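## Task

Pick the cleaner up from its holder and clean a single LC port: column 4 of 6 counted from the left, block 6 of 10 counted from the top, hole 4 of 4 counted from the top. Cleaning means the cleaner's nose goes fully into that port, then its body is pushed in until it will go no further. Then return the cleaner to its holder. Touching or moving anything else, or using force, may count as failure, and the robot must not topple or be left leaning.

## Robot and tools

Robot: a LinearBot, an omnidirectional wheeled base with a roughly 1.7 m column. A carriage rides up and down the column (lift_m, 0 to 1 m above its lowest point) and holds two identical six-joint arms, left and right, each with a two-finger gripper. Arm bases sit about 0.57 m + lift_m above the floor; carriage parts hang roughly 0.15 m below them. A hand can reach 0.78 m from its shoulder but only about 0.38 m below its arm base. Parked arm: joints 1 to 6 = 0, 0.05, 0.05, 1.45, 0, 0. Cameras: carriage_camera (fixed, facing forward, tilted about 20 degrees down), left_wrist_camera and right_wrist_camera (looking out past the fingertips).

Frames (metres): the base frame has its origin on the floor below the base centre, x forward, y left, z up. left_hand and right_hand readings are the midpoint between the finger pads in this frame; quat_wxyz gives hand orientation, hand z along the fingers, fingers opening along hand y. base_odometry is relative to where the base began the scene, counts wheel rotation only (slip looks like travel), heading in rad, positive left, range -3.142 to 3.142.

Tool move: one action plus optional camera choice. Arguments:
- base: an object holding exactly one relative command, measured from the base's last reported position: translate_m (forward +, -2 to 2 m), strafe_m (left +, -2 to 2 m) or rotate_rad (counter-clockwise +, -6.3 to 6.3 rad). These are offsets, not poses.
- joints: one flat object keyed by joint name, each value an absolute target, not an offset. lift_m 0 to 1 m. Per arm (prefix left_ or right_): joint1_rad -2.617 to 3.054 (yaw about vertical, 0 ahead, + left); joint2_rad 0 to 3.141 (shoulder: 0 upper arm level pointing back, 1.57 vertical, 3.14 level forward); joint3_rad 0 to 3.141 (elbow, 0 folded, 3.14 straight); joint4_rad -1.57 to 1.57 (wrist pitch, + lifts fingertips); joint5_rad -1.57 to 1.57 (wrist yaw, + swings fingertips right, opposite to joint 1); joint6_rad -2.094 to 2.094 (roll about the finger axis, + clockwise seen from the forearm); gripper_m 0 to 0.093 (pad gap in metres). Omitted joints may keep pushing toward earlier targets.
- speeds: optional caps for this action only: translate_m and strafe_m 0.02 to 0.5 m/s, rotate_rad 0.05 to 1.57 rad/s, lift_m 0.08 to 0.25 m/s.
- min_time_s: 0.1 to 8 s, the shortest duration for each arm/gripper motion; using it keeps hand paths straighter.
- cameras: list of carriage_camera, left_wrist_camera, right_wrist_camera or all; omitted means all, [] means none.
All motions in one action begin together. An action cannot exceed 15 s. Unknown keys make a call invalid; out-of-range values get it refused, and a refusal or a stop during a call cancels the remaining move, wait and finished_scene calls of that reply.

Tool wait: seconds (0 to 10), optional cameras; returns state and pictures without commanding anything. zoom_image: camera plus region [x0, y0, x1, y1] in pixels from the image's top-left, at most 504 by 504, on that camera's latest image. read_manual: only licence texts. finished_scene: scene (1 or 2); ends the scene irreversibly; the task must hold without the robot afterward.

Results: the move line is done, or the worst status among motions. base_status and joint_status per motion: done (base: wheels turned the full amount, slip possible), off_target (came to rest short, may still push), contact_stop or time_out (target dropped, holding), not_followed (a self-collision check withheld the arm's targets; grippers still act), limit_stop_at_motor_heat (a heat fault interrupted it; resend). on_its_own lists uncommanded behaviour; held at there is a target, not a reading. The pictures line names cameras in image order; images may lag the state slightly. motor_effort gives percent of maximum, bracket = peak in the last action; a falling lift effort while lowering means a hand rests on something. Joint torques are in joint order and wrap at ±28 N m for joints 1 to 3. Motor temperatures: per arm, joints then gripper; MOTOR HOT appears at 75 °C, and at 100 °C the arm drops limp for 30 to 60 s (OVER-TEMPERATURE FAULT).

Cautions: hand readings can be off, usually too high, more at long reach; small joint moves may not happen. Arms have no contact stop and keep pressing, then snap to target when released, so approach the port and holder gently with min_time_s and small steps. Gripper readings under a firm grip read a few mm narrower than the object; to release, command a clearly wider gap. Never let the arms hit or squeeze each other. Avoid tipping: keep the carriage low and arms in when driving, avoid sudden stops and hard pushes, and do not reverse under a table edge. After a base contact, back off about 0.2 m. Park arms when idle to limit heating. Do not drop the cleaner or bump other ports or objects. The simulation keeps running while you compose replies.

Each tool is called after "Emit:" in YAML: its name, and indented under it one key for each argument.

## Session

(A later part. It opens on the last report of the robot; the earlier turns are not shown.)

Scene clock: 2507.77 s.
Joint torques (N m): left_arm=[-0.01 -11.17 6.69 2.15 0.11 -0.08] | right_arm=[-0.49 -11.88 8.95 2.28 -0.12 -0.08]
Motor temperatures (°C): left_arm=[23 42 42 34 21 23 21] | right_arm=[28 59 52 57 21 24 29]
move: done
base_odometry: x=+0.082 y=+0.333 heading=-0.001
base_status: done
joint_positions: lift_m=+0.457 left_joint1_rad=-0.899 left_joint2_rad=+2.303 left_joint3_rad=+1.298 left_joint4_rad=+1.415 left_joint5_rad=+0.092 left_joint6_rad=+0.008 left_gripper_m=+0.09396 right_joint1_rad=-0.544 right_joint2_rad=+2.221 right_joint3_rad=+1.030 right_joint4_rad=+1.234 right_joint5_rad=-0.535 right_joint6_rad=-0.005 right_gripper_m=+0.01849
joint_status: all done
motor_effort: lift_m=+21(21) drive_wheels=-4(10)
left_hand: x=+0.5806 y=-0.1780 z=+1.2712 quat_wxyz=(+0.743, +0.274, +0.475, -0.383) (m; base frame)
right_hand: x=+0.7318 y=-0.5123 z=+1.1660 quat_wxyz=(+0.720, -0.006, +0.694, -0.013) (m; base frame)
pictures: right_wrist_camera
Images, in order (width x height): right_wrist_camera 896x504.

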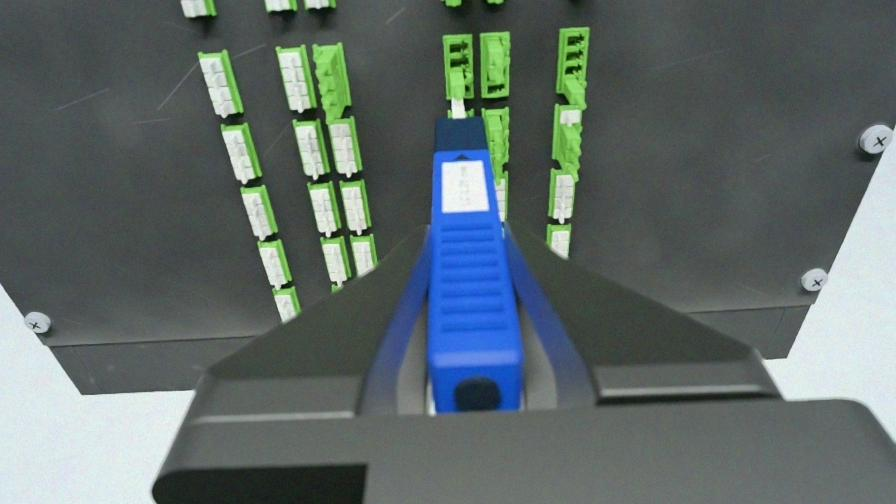

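Emit:
move:
  joints: {"right_joint1_rad": -0.543, "right_joint5_rad": -0.543, "right_joint3_rad": 1.052}
  base: {"translate_m": -0.004}
  speeds: {"translate_m": 0.02}
  min_time_s: 0.6
  cameras: ["right_wrist_camera"]

Emit:
zoom_image:
  camera: "right_wrist_camera"
  region: [432, 70, 492, 130]

Emit:
move:
  base: {"translate_m": -0.004}
  speeds: {"translate_m": 0.02}
  cameras: ["right_wrist_camera"]

Emit:
zoom_image:
  camera: "right_wrist_camera"
  region: [432, 70, 492, 130]

Scene clock: 2514.93 s.
Joint torques (N m): left_arm=[-0.05 -11.11 6.8 2.14 0.12 -0.05] | right_arm=[0.4 -11.93 8.91 2.29 -0.01 -0.08]
Motor temperatures (°C): left_arm=[23 42 42 34 21 23 21] | right_arm=[28 59 51 59 21 24 29]
move: done
base_odometry: x=+0.079 y=+0.332 heading=-0.002
base_status: done
joint_positions: lift_m=+0.457 left_joint1_rad=-0.899 left_joint2_rad=+2.303 left_joint3_rad=+1.298 left_joint4_rad=+1.415 left_joint5_rad=+0.092 left_joint6_rad=+0.008 left_gripper_m=+0.09396 right_joint1_rad=-0.544 right_joint2_rad=+2.221 right_joint3_rad=+1.030 right_joint4_rad=+1.234 right_joint5_rad=-0.537 right_joint6_rad=-0.005 right_gripper_m=+0.01849
joint_status: all done
motor_effort: lift_m=+21(22) drive_wheels=-4(11)
left_hand: x=+0.5804 y=-0.1782 z=+1.2712 quat_wxyz=(+0.743, +0.275, +0.475, -0.383) (m; base frame)
right_hand: x=+0.7318 y=-0.5120 z=+1.1660 quat_wxyz=(+0.720, -0.007, +0.694, -0.012) (m; base frame)
pictures: right_wrist_camera
Images, in order (width x height): right_wrist_camera 896x504.

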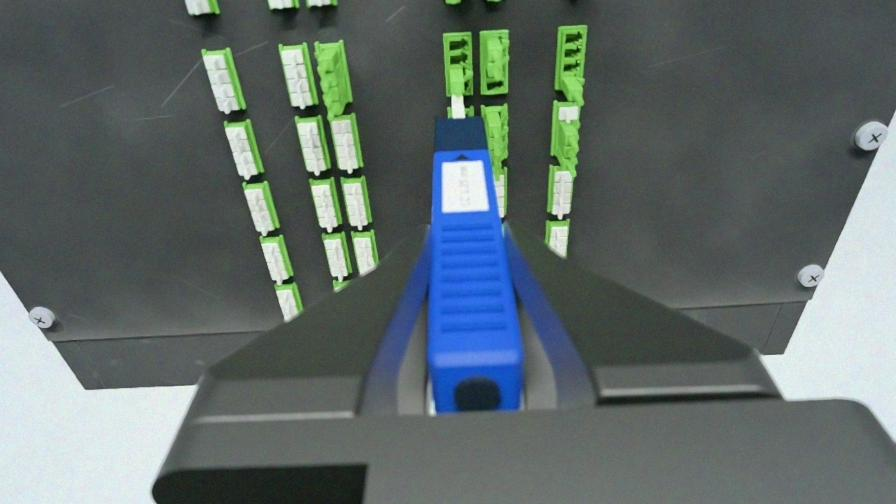

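Scaled by 8.400 from the camera's 896x504 image, which has a finer 1280x720 frame.

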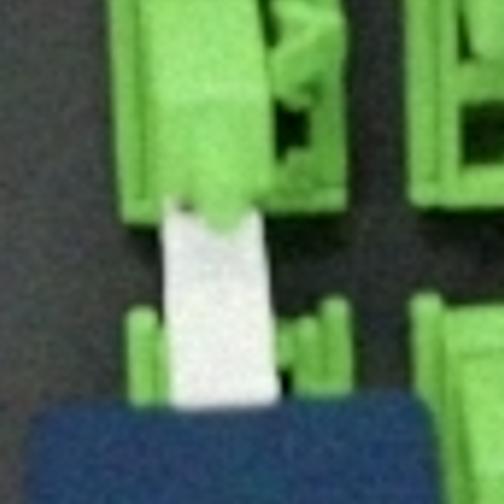

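Scene clock: 2515.70 s.
Joint torques (N m): left_arm=[-0.01 -11.15 6.69 2.16 0.11 -0.05] | right_arm=[0.4 -11.93 8.87 2.28 -0.04 -0.08]
Motor temperatures (°C): left_arm=[23 42 42 34 21 23 21] | right_arm=[28 59 51 59 21 24 29]
move: done
base_odometry: x=+0.075 y=+0.332 heading=-0.002
base_status: done
joint_positions: lift_m=+0.457 left_joint1_rad=-0.899 left_joint2_rad=+2.303 left_joint3_rad=+1.298 left_joint4_rad=+1.416 left_joint5_rad=+0.093 left_joint6_rad=+0.008 left_gripper_m=+0.09396 right_joint1_rad=-0.544 right_joint2_rad=+2.221 right_joint3_rad=+1.030 right_joint4_rad=+1.234 right_joint5_rad=-0.538 right_joint6_rad=-0.005 right_gripper_m=+0.01849
joint_status: not commanded
motor_effort: lift_m=+21(22) drive_wheels=+4(11)
left_hand: x=+0.5805 y=-0.1781 z=+1.2713 quat_wxyz=(+0.743, +0.275, +0.475, -0.383) (m; base frame)
right_hand: x=+0.7318 y=-0.5119 z=+1.1660 quat_wxyz=(+0.720, -0.007, +0.694, -0.012) (m; base frame)
pictures: right_wrist_camera
Images, in order (width x height): right_wrist_camera 896x504.

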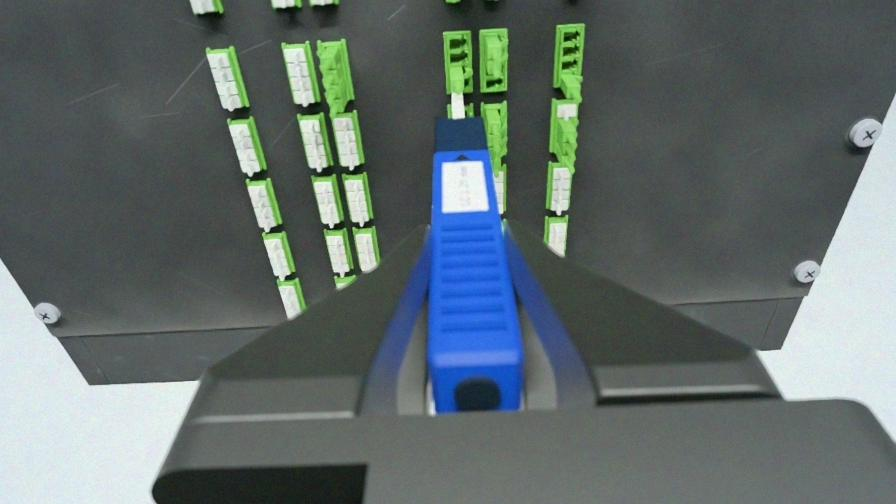

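Scaled by 8.400 from the camera's 896x504 image, which has a finer 1280x720 frame.

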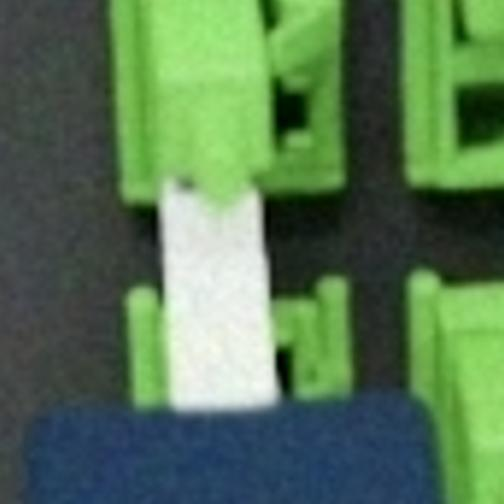

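Emit:
move:
  base: {"translate_m": -0.006}
  speeds: {"translate_m": 0.02}
  cameras: ["right_wrist_camera", "left_wrist_camera"]

Emit:
zoom_image:
  camera: "right_wrist_camera"
  region: [432, 60, 492, 120]

Emit:
zoom_image:
  camera: "left_wrist_camera"
  region: [390, 255, 450, 305]

Scene clock: 2521.57 s.
Joint torques (N m): left_arm=[-0.06 -11.21 6.87 2.18 0.12 -0.05] | right_arm=[0.47 -11.77 8.87 2.34 -0.02 -0.06]
Motor temperatures (°C): left_arm=[23 42 42 34 21 23 21] | right_arm=[27 59 50 60 21 24 29]
move: done
base_odometry: x=+0.069 y=+0.332 heading=-0.003
base_status: done
joint_positions: lift_m=+0.457 left_joint1_rad=-0.899 left_joint2_rad=+2.303 left_joint3_rad=+1.298 left_joint4_rad=+1.416 left_joint5_rad=+0.093 left_joint6_rad=+0.008 left_gripper_m=+0.09396 right_joint1_rad=-0.544 right_joint2_rad=+2.221 right_joint3_rad=+1.030 right_joint4_rad=+1.229 right_joint5_rad=-0.538 right_joint6_rad=-0.005 right_gripper_m=+0.01849
joint_status: not commanded
motor_effort: lift_m=+21(21) drive_wheels=+3(9)
left_hand: x=+0.5804 y=-0.1781 z=+1.2713 quat_wxyz=(+0.743, +0.275, +0.475, -0.383) (m; base frame)
right_hand: x=+0.7318 y=-0.5119 z=+1.1650 quat_wxyz=(+0.719, -0.007, +0.695, -0.011) (m; base frame)
pictures: left_wrist_camera, right_wrist_camera
Images, in order (width x height): left_wrist_camera 896x504, right_wrist_camera 896x504.

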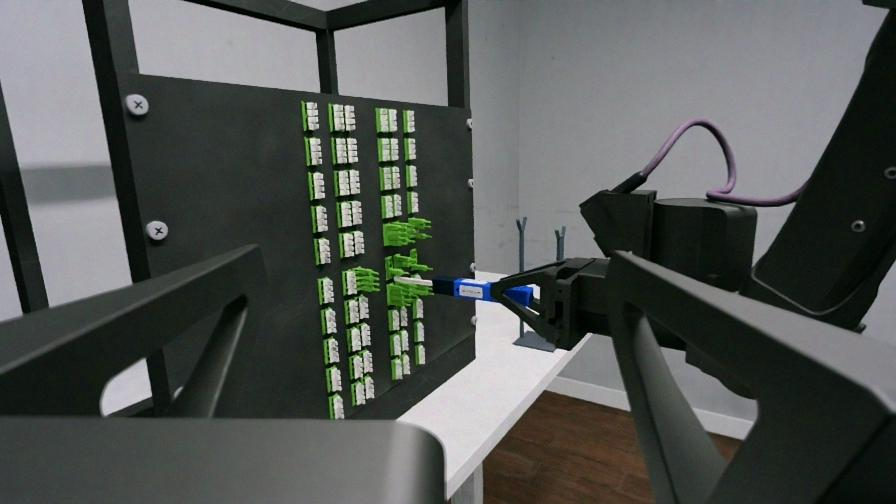

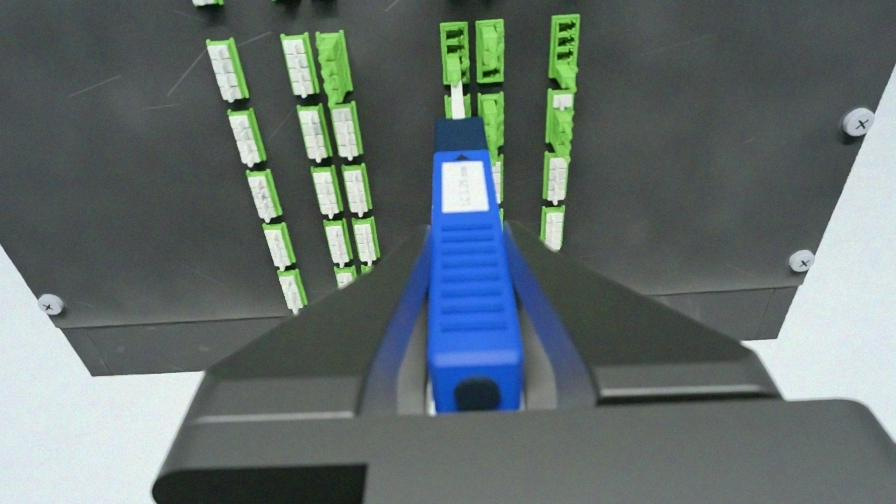

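Scaled by 8.400 from the camera's 896x504 image, which has a finer 1280x720 frame.

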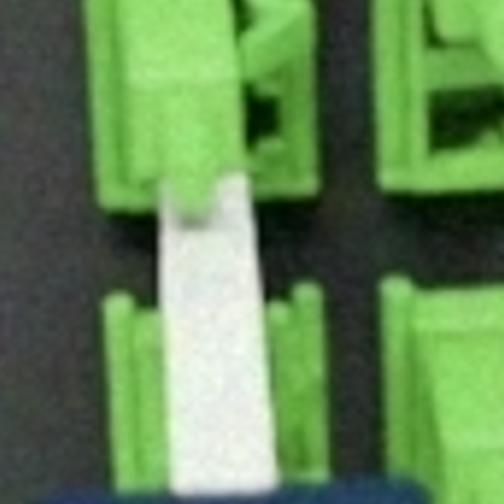

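Scaled by 8.400 from the camera's 896x504 image, which has a finer 1280x720 frame.

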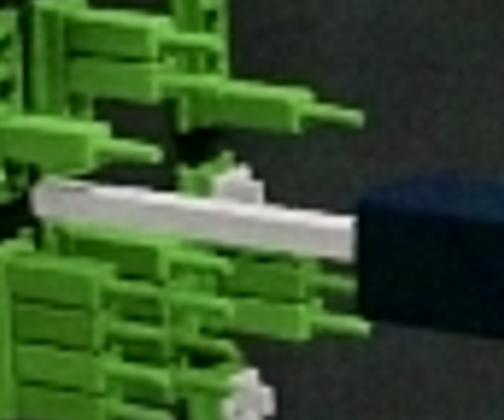

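Emit:
move:
  base: {"translate_m": -0.045}
  speeds: {"translate_m": 0.04}
  cameras: ["right_wrist_camera", "left_wrist_camera"]

Emit:
zoom_image:
  camera: "right_wrist_camera"
  region: [420, 40, 510, 130]

Emit:
zoom_image:
  camera: "left_wrist_camera"
  region: [320, 250, 480, 330]

Scene clock: 2570.37 s.
Joint torques (N m): left_arm=[0.08 -11.02 6.87 2.15 0.11 -0.06] | right_arm=[0.42 -11.9 8.84 2.38 -0.02 -0.07]
Motor temperatures (°C): left_arm=[23 43 43 34 21 23 21] | right_arm=[27 59 47 66 21 24 29]
move: done
base_odometry: x=+0.024 y=+0.332 heading=-0.003
base_status: done
joint_positions: lift_m=+0.457 left_joint1_rad=-0.900 left_joint2_rad=+2.303 left_joint3_rad=+1.298 left_joint4_rad=+1.416 left_joint5_rad=+0.093 left_joint6_rad=+0.008 left_gripper_m=+0.09396 right_joint1_rad=-0.544 right_joint2_rad=+2.221 right_joint3_rad=+1.030 right_joint4_rad=+1.228 right_joint5_rad=-0.538 right_joint6_rad=-0.005 right_gripper_m=+0.01849
joint_status: not commanded
motor_effort: lift_m=+21(22) drive_wheels=+2(13)
left_hand: x=+0.5801 y=-0.1784 z=+1.2713 quat_wxyz=(+0.743, +0.275, +0.475, -0.383) (m; base frame)
right_hand: x=+0.7318 y=-0.5119 z=+1.1647 quat_wxyz=(+0.718, -0.006, +0.696, -0.010) (m; base frame)
pictures: left_wrist_camera, right_wrist_camera
Images, in order (width x height): left_wrist_camera 896x504, right_wrist_camera 896x504.

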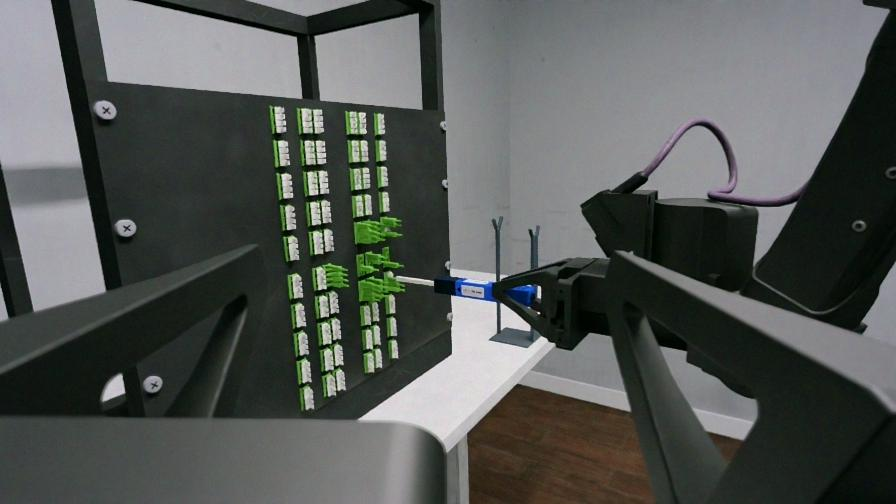

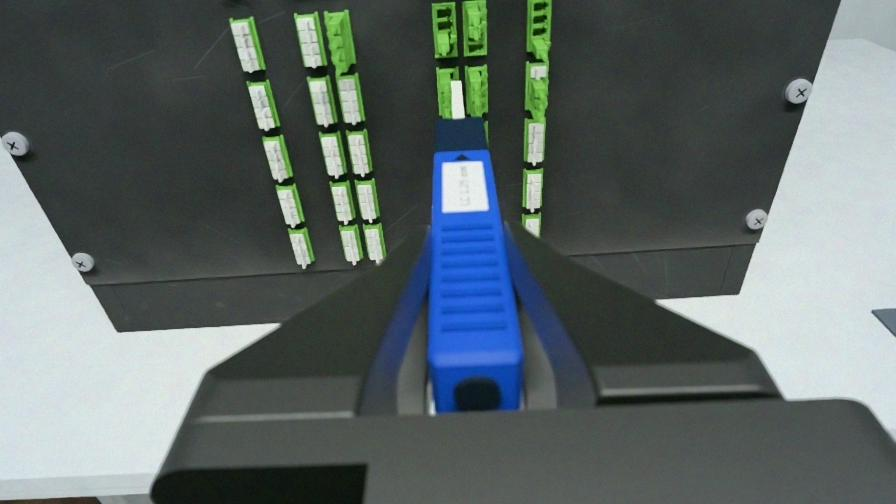

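Scaled by 5.600 from the camera's 896x504 image, which has a finer 1280x720 frame.

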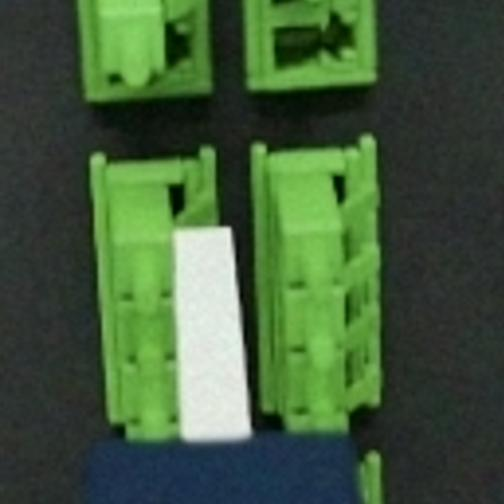

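Scaled by 3.150 from the camera's 896x504 image, which has a finer 1280x720 frame.

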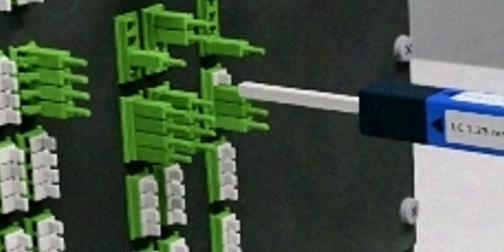

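Emit:
move:
  base: {"translate_m": -0.044}
  joints: {"lift_m": 0.507}
  speeds: {"translate_m": 0.05, "lift_m": 0.08}
  cameras: []

Emit:
move:
  base: {"strafe_m": -0.333}
  speeds: {"strafe_m": 0.08}
  cameras: ["right_wrist_camera", "left_wrist_camera"]

Scene clock: 2589.47 s.
Joint torques (N m): left_arm=[0.12 -11.75 6.32 2.11 0.09 -0.04] | right_arm=[0.38 -11.89 8.84 2.38 -0.03 -0.08]
Motor temperatures (°C): left_arm=[23 44 43 35 21 23 21] | right_arm=[27 59 47 66 21 24 29]
move: done
base_odometry: x=-0.020 y=+0.333 heading=-0.002
base_status: done
joint_positions: lift_m=+0.507 left_joint1_rad=-0.900 left_joint2_rad=+2.308 left_joint3_rad=+1.303 left_joint4_rad=+1.419 left_joint5_rad=+0.093 left_joint6_rad=+0.007 left_gripper_m=+0.09396 right_joint1_rad=-0.543 right_joint2_rad=+2.221 right_joint3_rad=+1.030 right_joint4_rad=+1.226 right_joint5_rad=-0.538 right_joint6_rad=-0.005 right_gripper_m=+0.01849
joint_status: all done
motor_effort: lift_m=+21(25) drive_wheels=-2(9)
left_hand: x=+0.5803 y=-0.1791 z=+1.3209 quat_wxyz=(+0.743, +0.275, +0.474, -0.384) (m; base frame)
right_hand: x=+0.7319 y=-0.5117 z=+1.2142 quat_wxyz=(+0.718, -0.006, +0.696, -0.010) (m; base frame)
pictures: none
No camera images: "cameras" was empty.

Scene clock: 2594.37 s.
Joint torques (N m): left_arm=[0.1 -11.75 6.28 2.11 0.11 -0.03] | right_arm=[0.31 -11.9 8.84 2.38 0.02 -0.08]
Motor temperatures (°C): left_arm=[23 44 43 35 21 23 21] | right_arm=[27 59 47 67 21 24 29]
move: done
base_odometry: x=-0.021 y=+0.000 heading=-0.003
base_status: done
joint_positions: lift_m=+0.507 left_joint1_rad=-0.900 left_joint2_rad=+2.308 left_joint3_rad=+1.303 left_joint4_rad=+1.419 left_joint5_rad=+0.093 left_joint6_rad=+0.007 left_gripper_m=+0.09396 right_joint1_rad=-0.542 right_joint2_rad=+2.221 right_joint3_rad=+1.030 right_joint4_rad=+1.226 right_joint5_rad=-0.538 right_joint6_rad=-0.005 right_gripper_m=+0.01849
joint_status: not commanded
motor_effort: lift_m=+21(22) drive_wheels=+2(9)
left_hand: x=+0.5803 y=-0.1791 z=+1.3209 quat_wxyz=(+0.743, +0.275, +0.474, -0.384) (m; base frame)
right_hand: x=+0.7321 y=-0.5111 z=+1.2142 quat_wxyz=(+0.718, -0.007, +0.696, -0.009) (m; base frame)
pictures: left_wrist_camera, right_wrist_camera
Images, in order (width x height): left_wrist_camera 896x504, right_wrist_camera 896x504.

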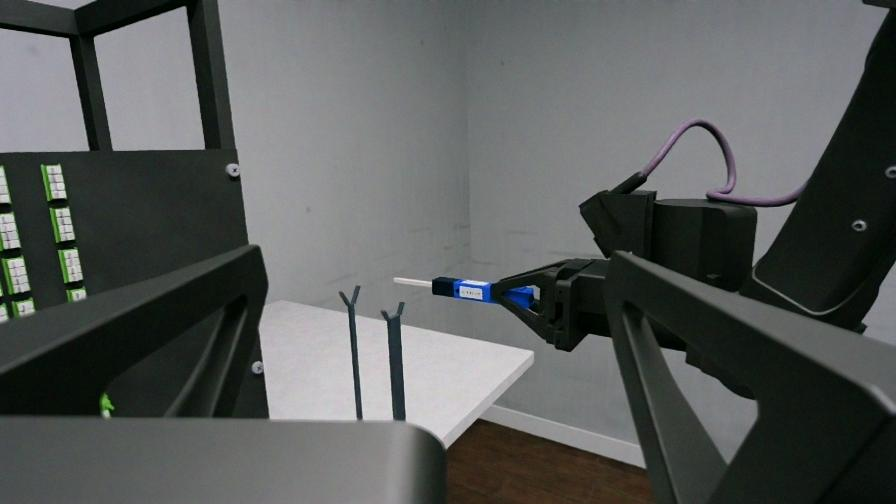

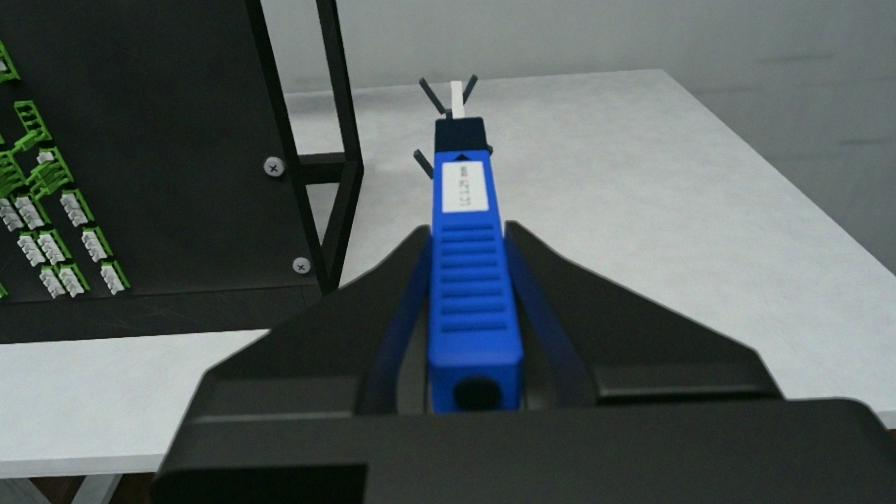

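Emit:
move:
  base: {"translate_m": 0.112}
  speeds: {"translate_m": 0.06}
  cameras: ["right_wrist_camera", "left_wrist_camera"]

Emit:
zoom_image:
  camera: "right_wrist_camera"
  region: [380, 60, 560, 240]

Emit:
zoom_image:
  camera: "left_wrist_camera"
  region: [360, 240, 580, 420]

Scene clock: 2604.63 s.
Joint torques (N m): left_arm=[0.02 -11.67 6.41 2.14 0.1 -0.05] | right_arm=[0.28 -11.85 8.84 2.37 0 -0.08]
Motor temperatures (°C): left_arm=[23 44 43 35 21 23 21] | right_arm=[27 59 46 67 21 24 29]
move: done
base_odometry: x=+0.091 y=-0.001 heading=-0.003
base_status: done
joint_positions: lift_m=+0.507 left_joint1_rad=-0.899 left_joint2_rad=+2.308 left_joint3_rad=+1.303 left_joint4_rad=+1.419 left_joint5_rad=+0.094 left_joint6_rad=+0.007 left_gripper_m=+0.09396 right_joint1_rad=-0.542 right_joint2_rad=+2.221 right_joint3_rad=+1.030 right_joint4_rad=+1.226 right_joint5_rad=-0.538 right_joint6_rad=-0.005 right_gripper_m=+0.01849
joint_status: not commanded
motor_effort: lift_m=+21(21) drive_wheels=-5(11)
left_hand: x=+0.5806 y=-0.1789 z=+1.3209 quat_wxyz=(+0.743, +0.275, +0.474, -0.384) (m; base frame)
right_hand: x=+0.7321 y=-0.5111 z=+1.2142 quat_wxyz=(+0.718, -0.007, +0.696, -0.009) (m; base frame)
pictures: left_wrist_camera, right_wrist_camera
Images, in order (width x height): left_wrist_camera 896x504, right_wrist_camera 896x504.

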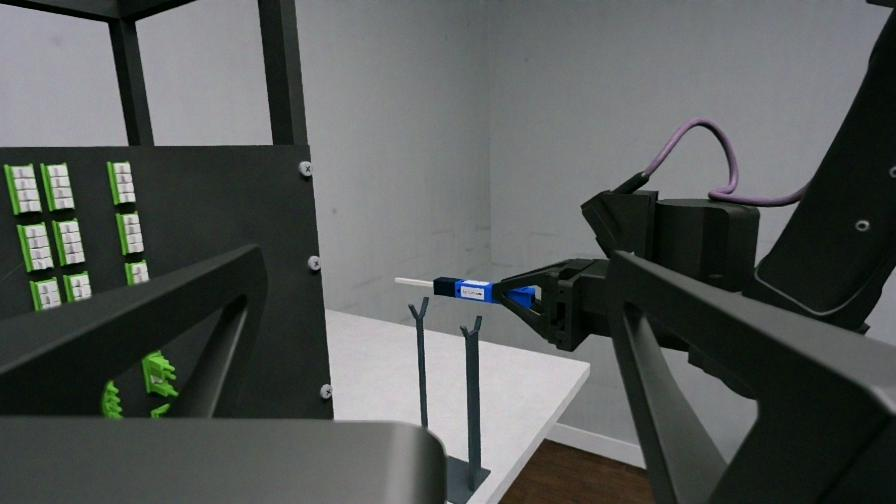

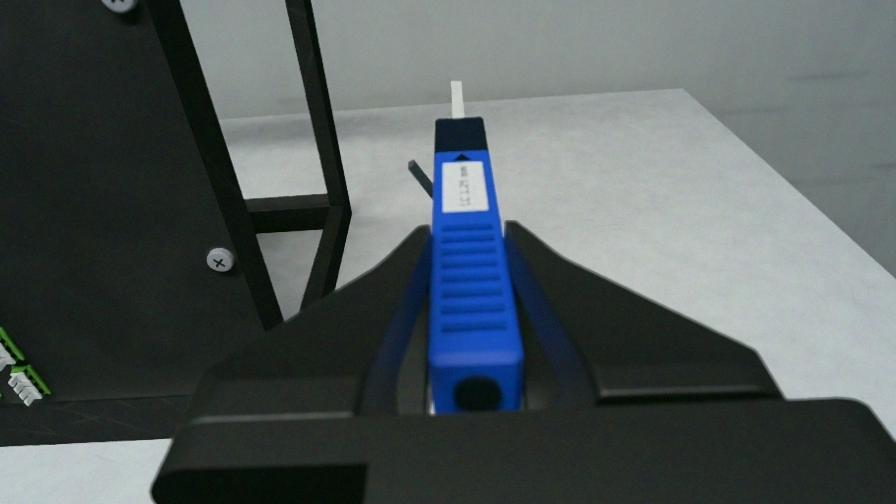

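Scaled by 2.800 from the camera's 896x504 image, which has a finer 1280x720 frame.

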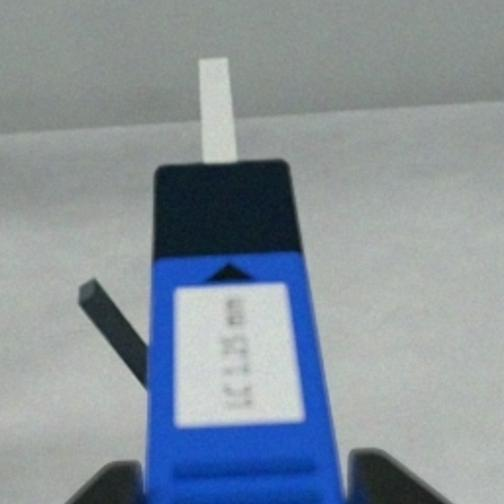

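Scaled by 2.291 from the camera's 896x504 image, which has a finer 1280x720 frame.

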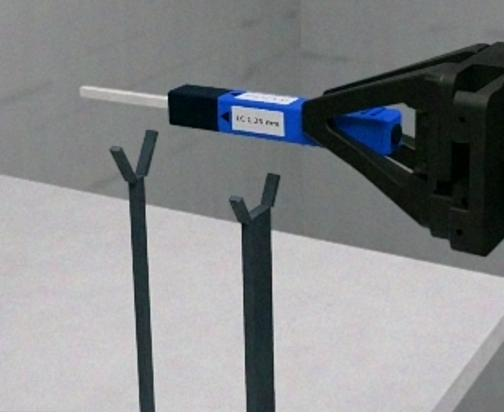

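Emit:
move:
  base: {"translate_m": 0.008}
  joints: {"lift_m": 0.485}
  speeds: {"translate_m": 0.03, "lift_m": 0.08}
  cameras: ["right_wrist_camera", "left_wrist_camera"]

Emit:
zoom_image:
  camera: "right_wrist_camera"
  region: [380, 60, 560, 240]

Emit:
zoom_image:
  camera: "left_wrist_camera"
  region: [370, 250, 550, 400]

Scene clock: 2626.13 s.
Joint torques (N m): left_arm=[-0.05 -11.71 6.26 2.05 0.08 -0.05] | right_arm=[0.2 -11.92 8.85 2.35 0.01 -0.07]
Motor temperatures (°C): left_arm=[23 45 43 35 21 23 21] | right_arm=[27 59 46 67 21 24 29]
move: done
base_odometry: x=+0.099 y=-0.001 heading=-0.004
base_status: done
joint_positions: lift_m=+0.485 left_joint1_rad=-0.899 left_joint2_rad=+2.309 left_joint3_rad=+1.305 left_joint4_rad=+1.422 left_joint5_rad=+0.094 left_joint6_rad=+0.007 left_gripper_m=+0.09396 right_joint1_rad=-0.542 right_joint2_rad=+2.221 right_joint3_rad=+1.030 right_joint4_rad=+1.224 right_joint5_rad=-0.538 right_joint6_rad=-0.005 right_gripper_m=+0.01849
joint_status: all done
motor_effort: lift_m=+22(22) drive_wheels=+4(13)
left_hand: x=+0.5806 y=-0.1787 z=+1.2996 quat_wxyz=(+0.745, +0.274, +0.472, -0.384) (m; base frame)
right_hand: x=+0.7321 y=-0.5111 z=+1.1916 quat_wxyz=(+0.717, -0.006, +0.697, -0.009) (m; base frame)
pictures: left_wrist_camera, right_wrist_camera
Images, in order (width x height): left_wrist_camera 896x504, right_wrist_camera 896x504.

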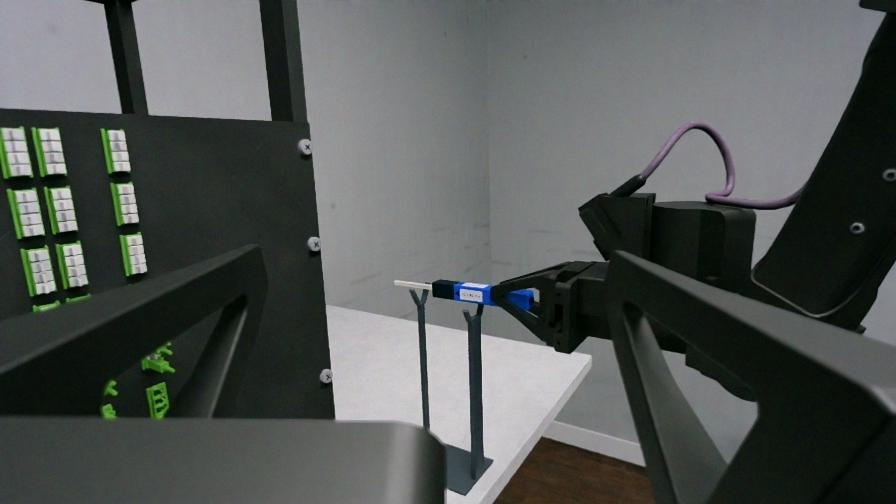

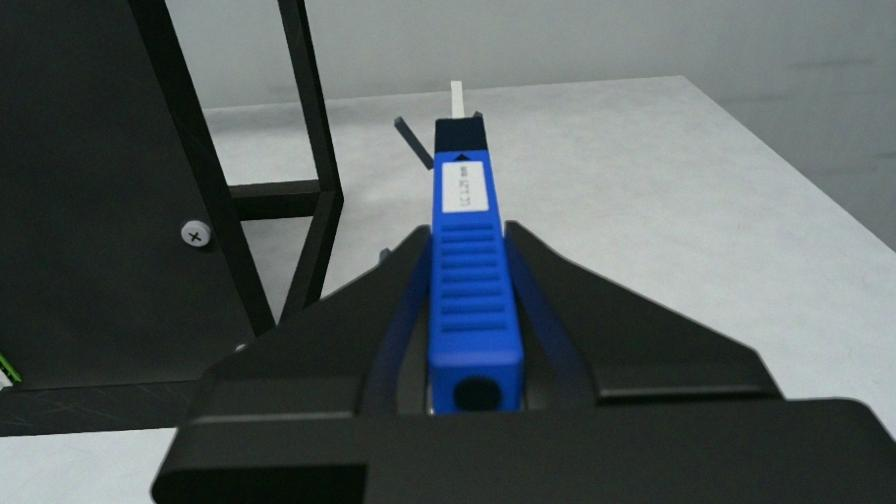

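Scaled by 2.800 from the camera's 896x504 image, which has a finer 1280x720 frame.

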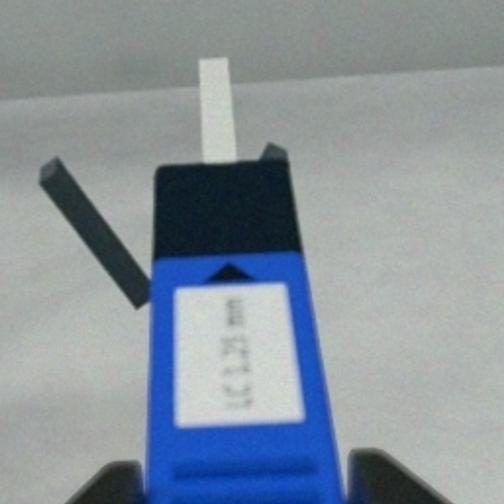

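Scaled by 2.800 from the camera's 896x504 image, which has a finer 1280x720 frame.

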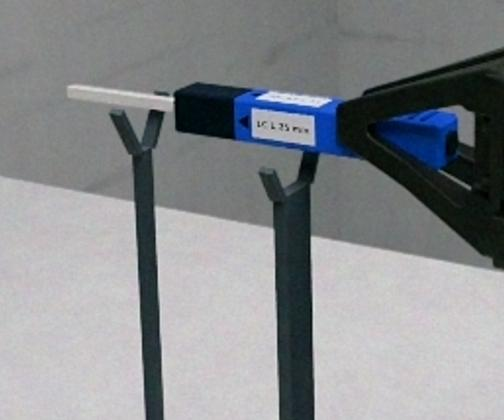

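Emit:
zoom_image:
  camera: "right_wrist_camera"
  region: [370, 230, 430, 280]

Emit:
zoom_image:
  camera: "right_wrist_camera"
  region: [385, 95, 495, 175]

Emit:
zoom_image:
  camera: "left_wrist_camera"
  region: [385, 270, 495, 340]

Scaled by 8.400 from the camera's 896x504 image, which has a finer 1280x720 frame.

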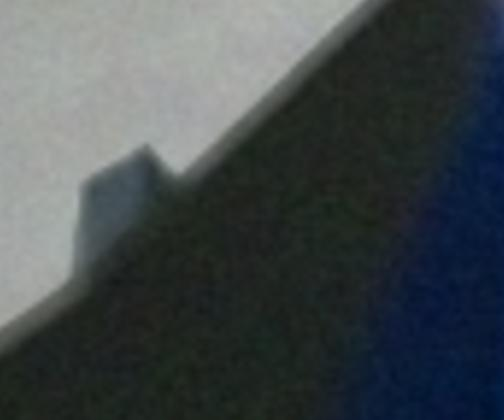

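Scaled by 4.582 from the camera's 896x504 image, which has a finer 1280x720 frame.

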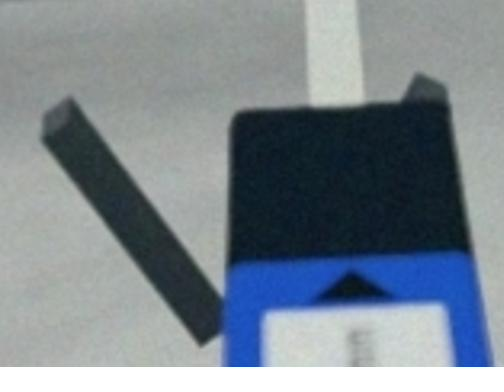

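Scaled by 4.582 from the camera's 896x504 image, which has a finer 1280x720 frame.

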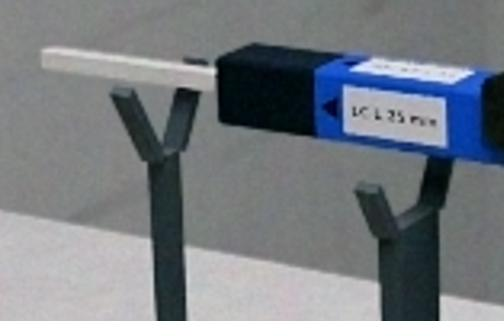

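Emit:
move:
  joints: {"right_joint5_rad": -0.580}
  min_time_s: 1
  cameras: ["right_wrist_camera", "left_wrist_camera"]

Emit:
zoom_image:
  camera: "right_wrist_camera"
  region: [385, 95, 495, 175]

Emit:
zoom_image:
  camera: "right_wrist_camera"
  region: [370, 230, 430, 280]

Emit:
zoom_image:
  camera: "left_wrist_camera"
  region: [385, 270, 495, 340]

Scene clock: 2693.13 s.
Joint torques (N m): left_arm=[0.03 -11.82 6.19 2.06 0.11 -0.05] | right_arm=[0.27 -11.86 8.83 2.39 -0.15 -0.08]
Motor temperatures (°C): left_arm=[23 48 41 36 21 23 21] | right_arm=[26 59 45 65 21 24 29]
move: done
base_odometry: x=+0.099 y=-0.001 heading=-0.004
base_status: not commanded
joint_positions: lift_m=+0.485 left_joint1_rad=-0.899 left_joint2_rad=+2.309 left_joint3_rad=+1.305 left_joint4_rad=+1.422 left_joint5_rad=+0.094 left_joint6_rad=+0.007 left_gripper_m=+0.09396 right_joint1_rad=-0.542 right_joint2_rad=+2.221 right_joint3_rad=+1.030 right_joint4_rad=+1.224 right_joint5_rad=-0.565 right_joint6_rad=-0.005 right_gripper_m=+0.01849
joint_status: all done
motor_effort: lift_m=+22(23) drive_wheels=+4(4)
left_hand: x=+0.5806 y=-0.1787 z=+1.2996 quat_wxyz=(+0.745, +0.274, +0.472, -0.384) (m; base frame)
right_hand: x=+0.7321 y=-0.5064 z=+1.1915 quat_wxyz=(+0.717, -0.016, +0.697, +0.000) (m; base frame)
pictures: left_wrist_camera, right_wrist_camera
Images, in order (width x height): left_wrist_camera 896x504, right_wrist_camera 896x504.

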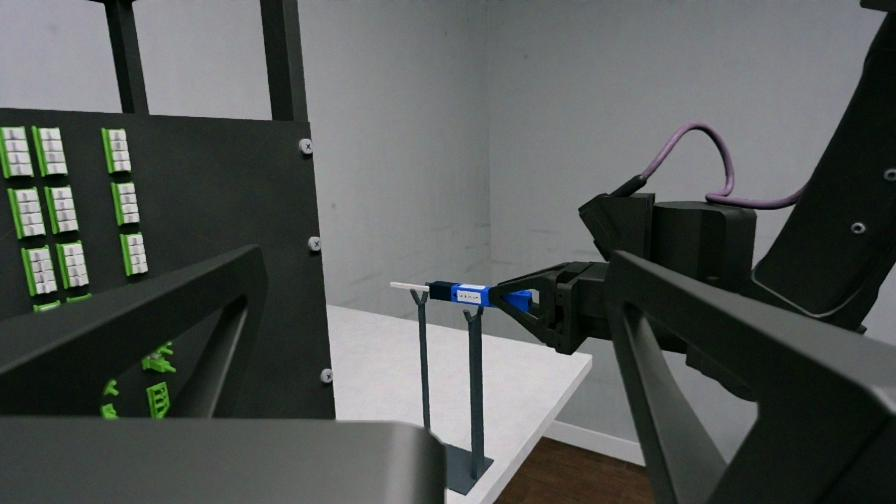

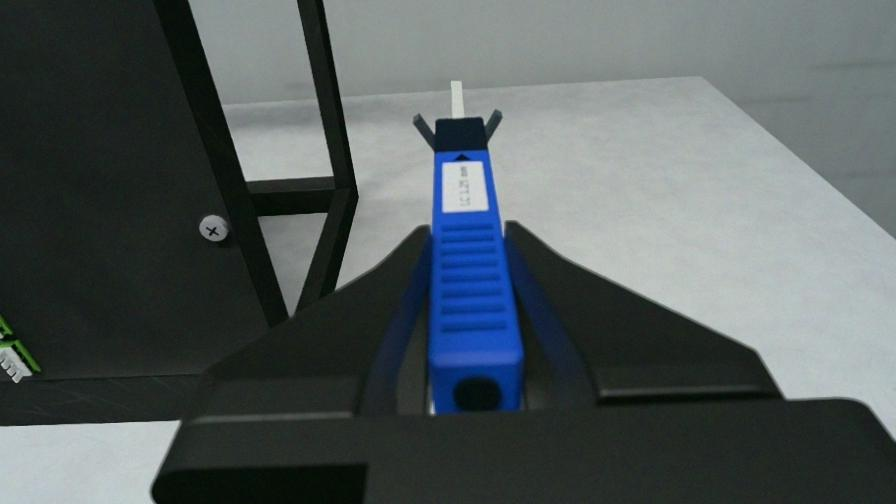

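Scaled by 4.582 from the camera's 896x504 image, which has a finer 1280x720 frame.

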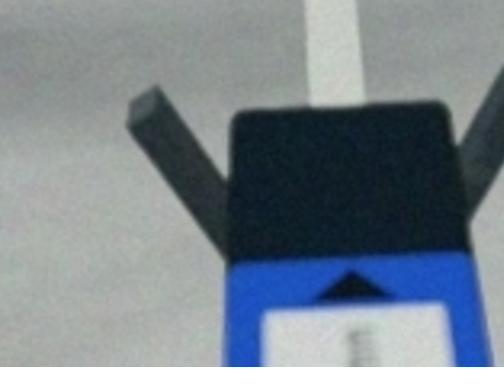

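Scaled by 8.400 from the camera's 896x504 image, which has a finer 1280x720 frame.

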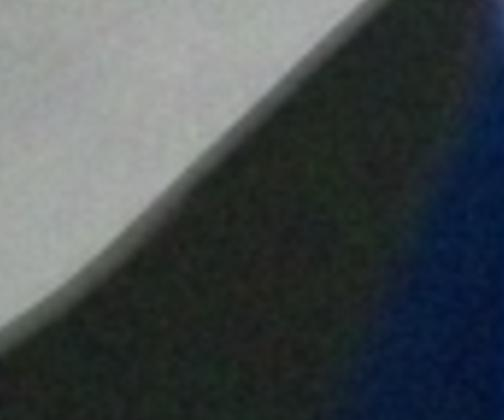

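Scaled by 4.582 from the camera's 896x504 image, which has a finer 1280x720 frame.

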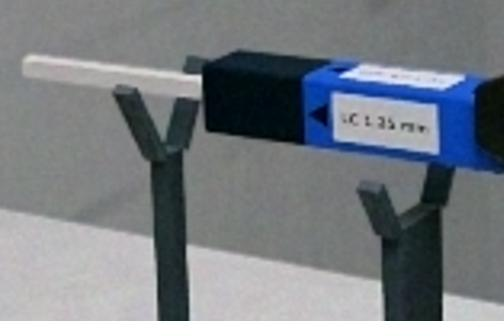

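Emit:
move:
  joints: {"right_joint5_rad": -0.567, "right_joint4_rad": 1.262}
  min_time_s: 1
  cameras: []

Scene clock: 2703.27 s.
Joint torques (N m): left_arm=[-0.02 -11.77 6.23 2.04 0.1 -0.06] | right_arm=[0.28 -11.88 8.83 2.52 0.02 -0.07]
Motor temperatures (°C): left_arm=[23 49 41 36 21 23 21] | right_arm=[26 59 45 65 21 24 29]
move: done
base_odometry: x=+0.099 y=-0.001 heading=-0.004
base_status: not commanded
joint_positions: lift_m=+0.485 left_joint1_rad=-0.899 left_joint2_rad=+2.309 left_joint3_rad=+1.305 left_joint4_rad=+1.422 left_joint5_rad=+0.094 left_joint6_rad=+0.007 left_gripper_m=+0.09396 right_joint1_rad=-0.542 right_joint2_rad=+2.221 right_joint3_rad=+1.030 right_joint4_rad=+1.236 right_joint5_rad=-0.566 right_joint6_rad=-0.005 right_gripper_m=+0.01849
joint_status: all done
motor_effort: lift_m=+22(23) drive_wheels=+4(4)
left_hand: x=+0.5806 y=-0.1787 z=+1.2996 quat_wxyz=(+0.745, +0.274, +0.472, -0.384) (m; base frame)
right_hand: x=+0.7320 y=-0.5063 z=+1.1942 quat_wxyz=(+0.720, -0.018, +0.693, -0.002) (m; base frame)
pictures: none
No camera images: "cameras" was empty.

Emit:
move:
  joints: {"lift_m": 0.470}
  speeds: {"lift_m": 0.08}
  cameras: ["right_wrist_camera", "left_wrist_camera"]

Emit:
zoom_image:
  camera: "right_wrist_camera"
  region: [370, 60, 540, 230]

Emit:
zoom_image:
  camera: "left_wrist_camera"
  region: [385, 270, 495, 340]

Scene clock: 2707.43 s.
Joint torques (N m): left_arm=[0.24 -11.99 6.13 2.07 0.11 -0.08] | right_arm=[0.28 -11.88 8.84 2.44 0.03 -0.07]
Motor temperatures (°C): left_arm=[23 49 41 36 21 23 21] | right_arm=[26 59 45 65 21 24 29]
move: done
base_odometry: x=+0.099 y=-0.001 heading=-0.004
base_status: not commanded
joint_positions: lift_m=+0.470 left_joint1_rad=-0.899 left_joint2_rad=+2.311 left_joint3_rad=+1.306 left_joint4_rad=+1.423 left_joint5_rad=+0.094 left_joint6_rad=+0.007 left_gripper_m=+0.09396 right_joint1_rad=-0.542 right_joint2_rad=+2.221 right_joint3_rad=+1.030 right_joint4_rad=+1.245 right_joint5_rad=-0.566 right_joint6_rad=-0.005 right_gripper_m=+0.01849
joint_status: all done
motor_effort: lift_m=+22(23) drive_wheels=-4(4)
left_hand: x=+0.5808 y=-0.1789 z=+1.2841 quat_wxyz=(+0.745, +0.274, +0.472, -0.384) (m; base frame)
right_hand: x=+0.7319 y=-0.5063 z=+1.1813 quat_wxyz=(+0.723, -0.020, +0.690, -0.004) (m; base frame)
pictures: left_wrist_camera, right_wrist_camera
Images, in order (width x height): left_wrist_camera 896x504, right_wrist_camera 896x504.

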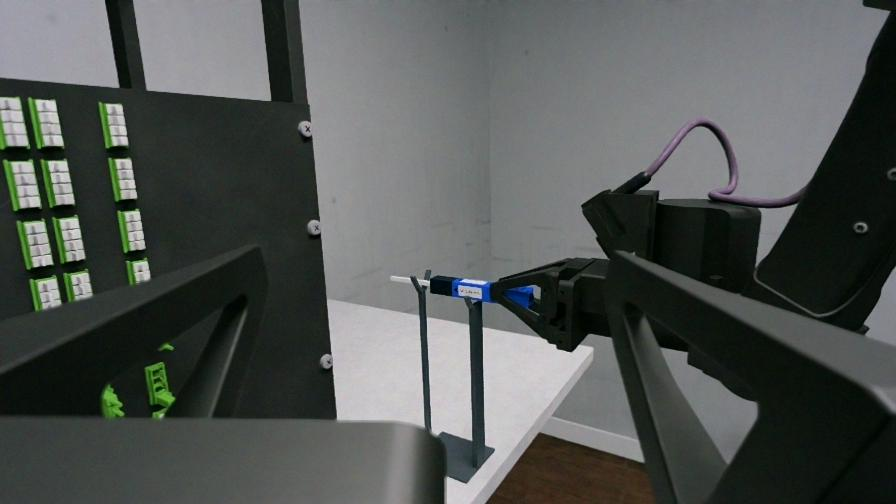

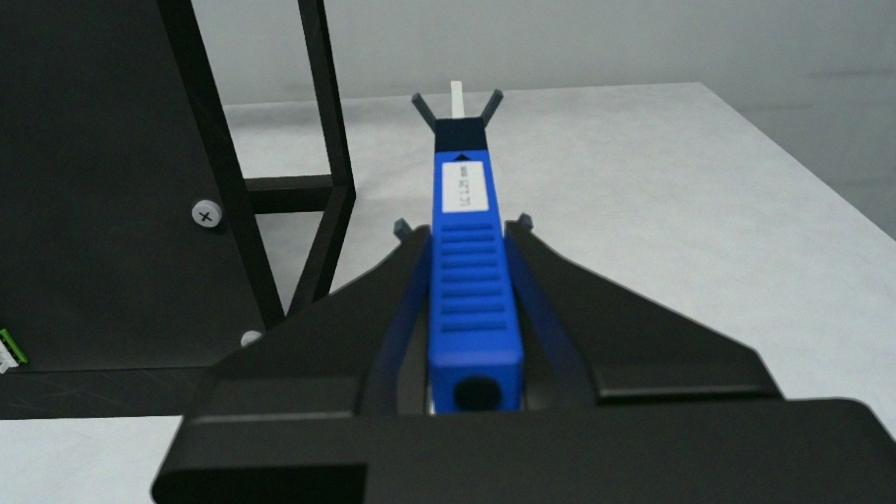

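Scaled by 2.965 from the camera's 896x504 image, which has a finer 1280x720 frame.

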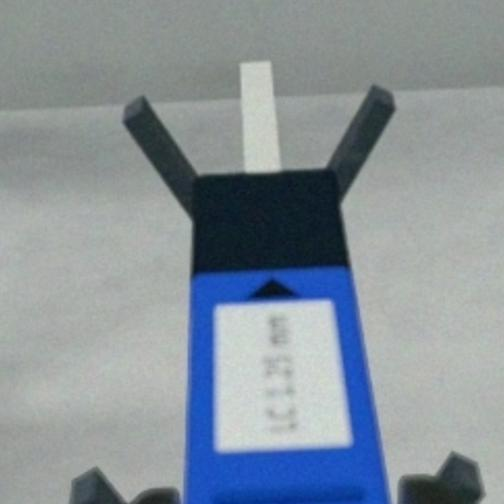

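Scaled by 4.582 from the camera's 896x504 image, which has a finer 1280x720 frame.

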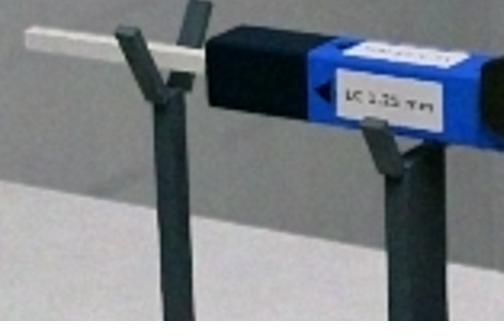

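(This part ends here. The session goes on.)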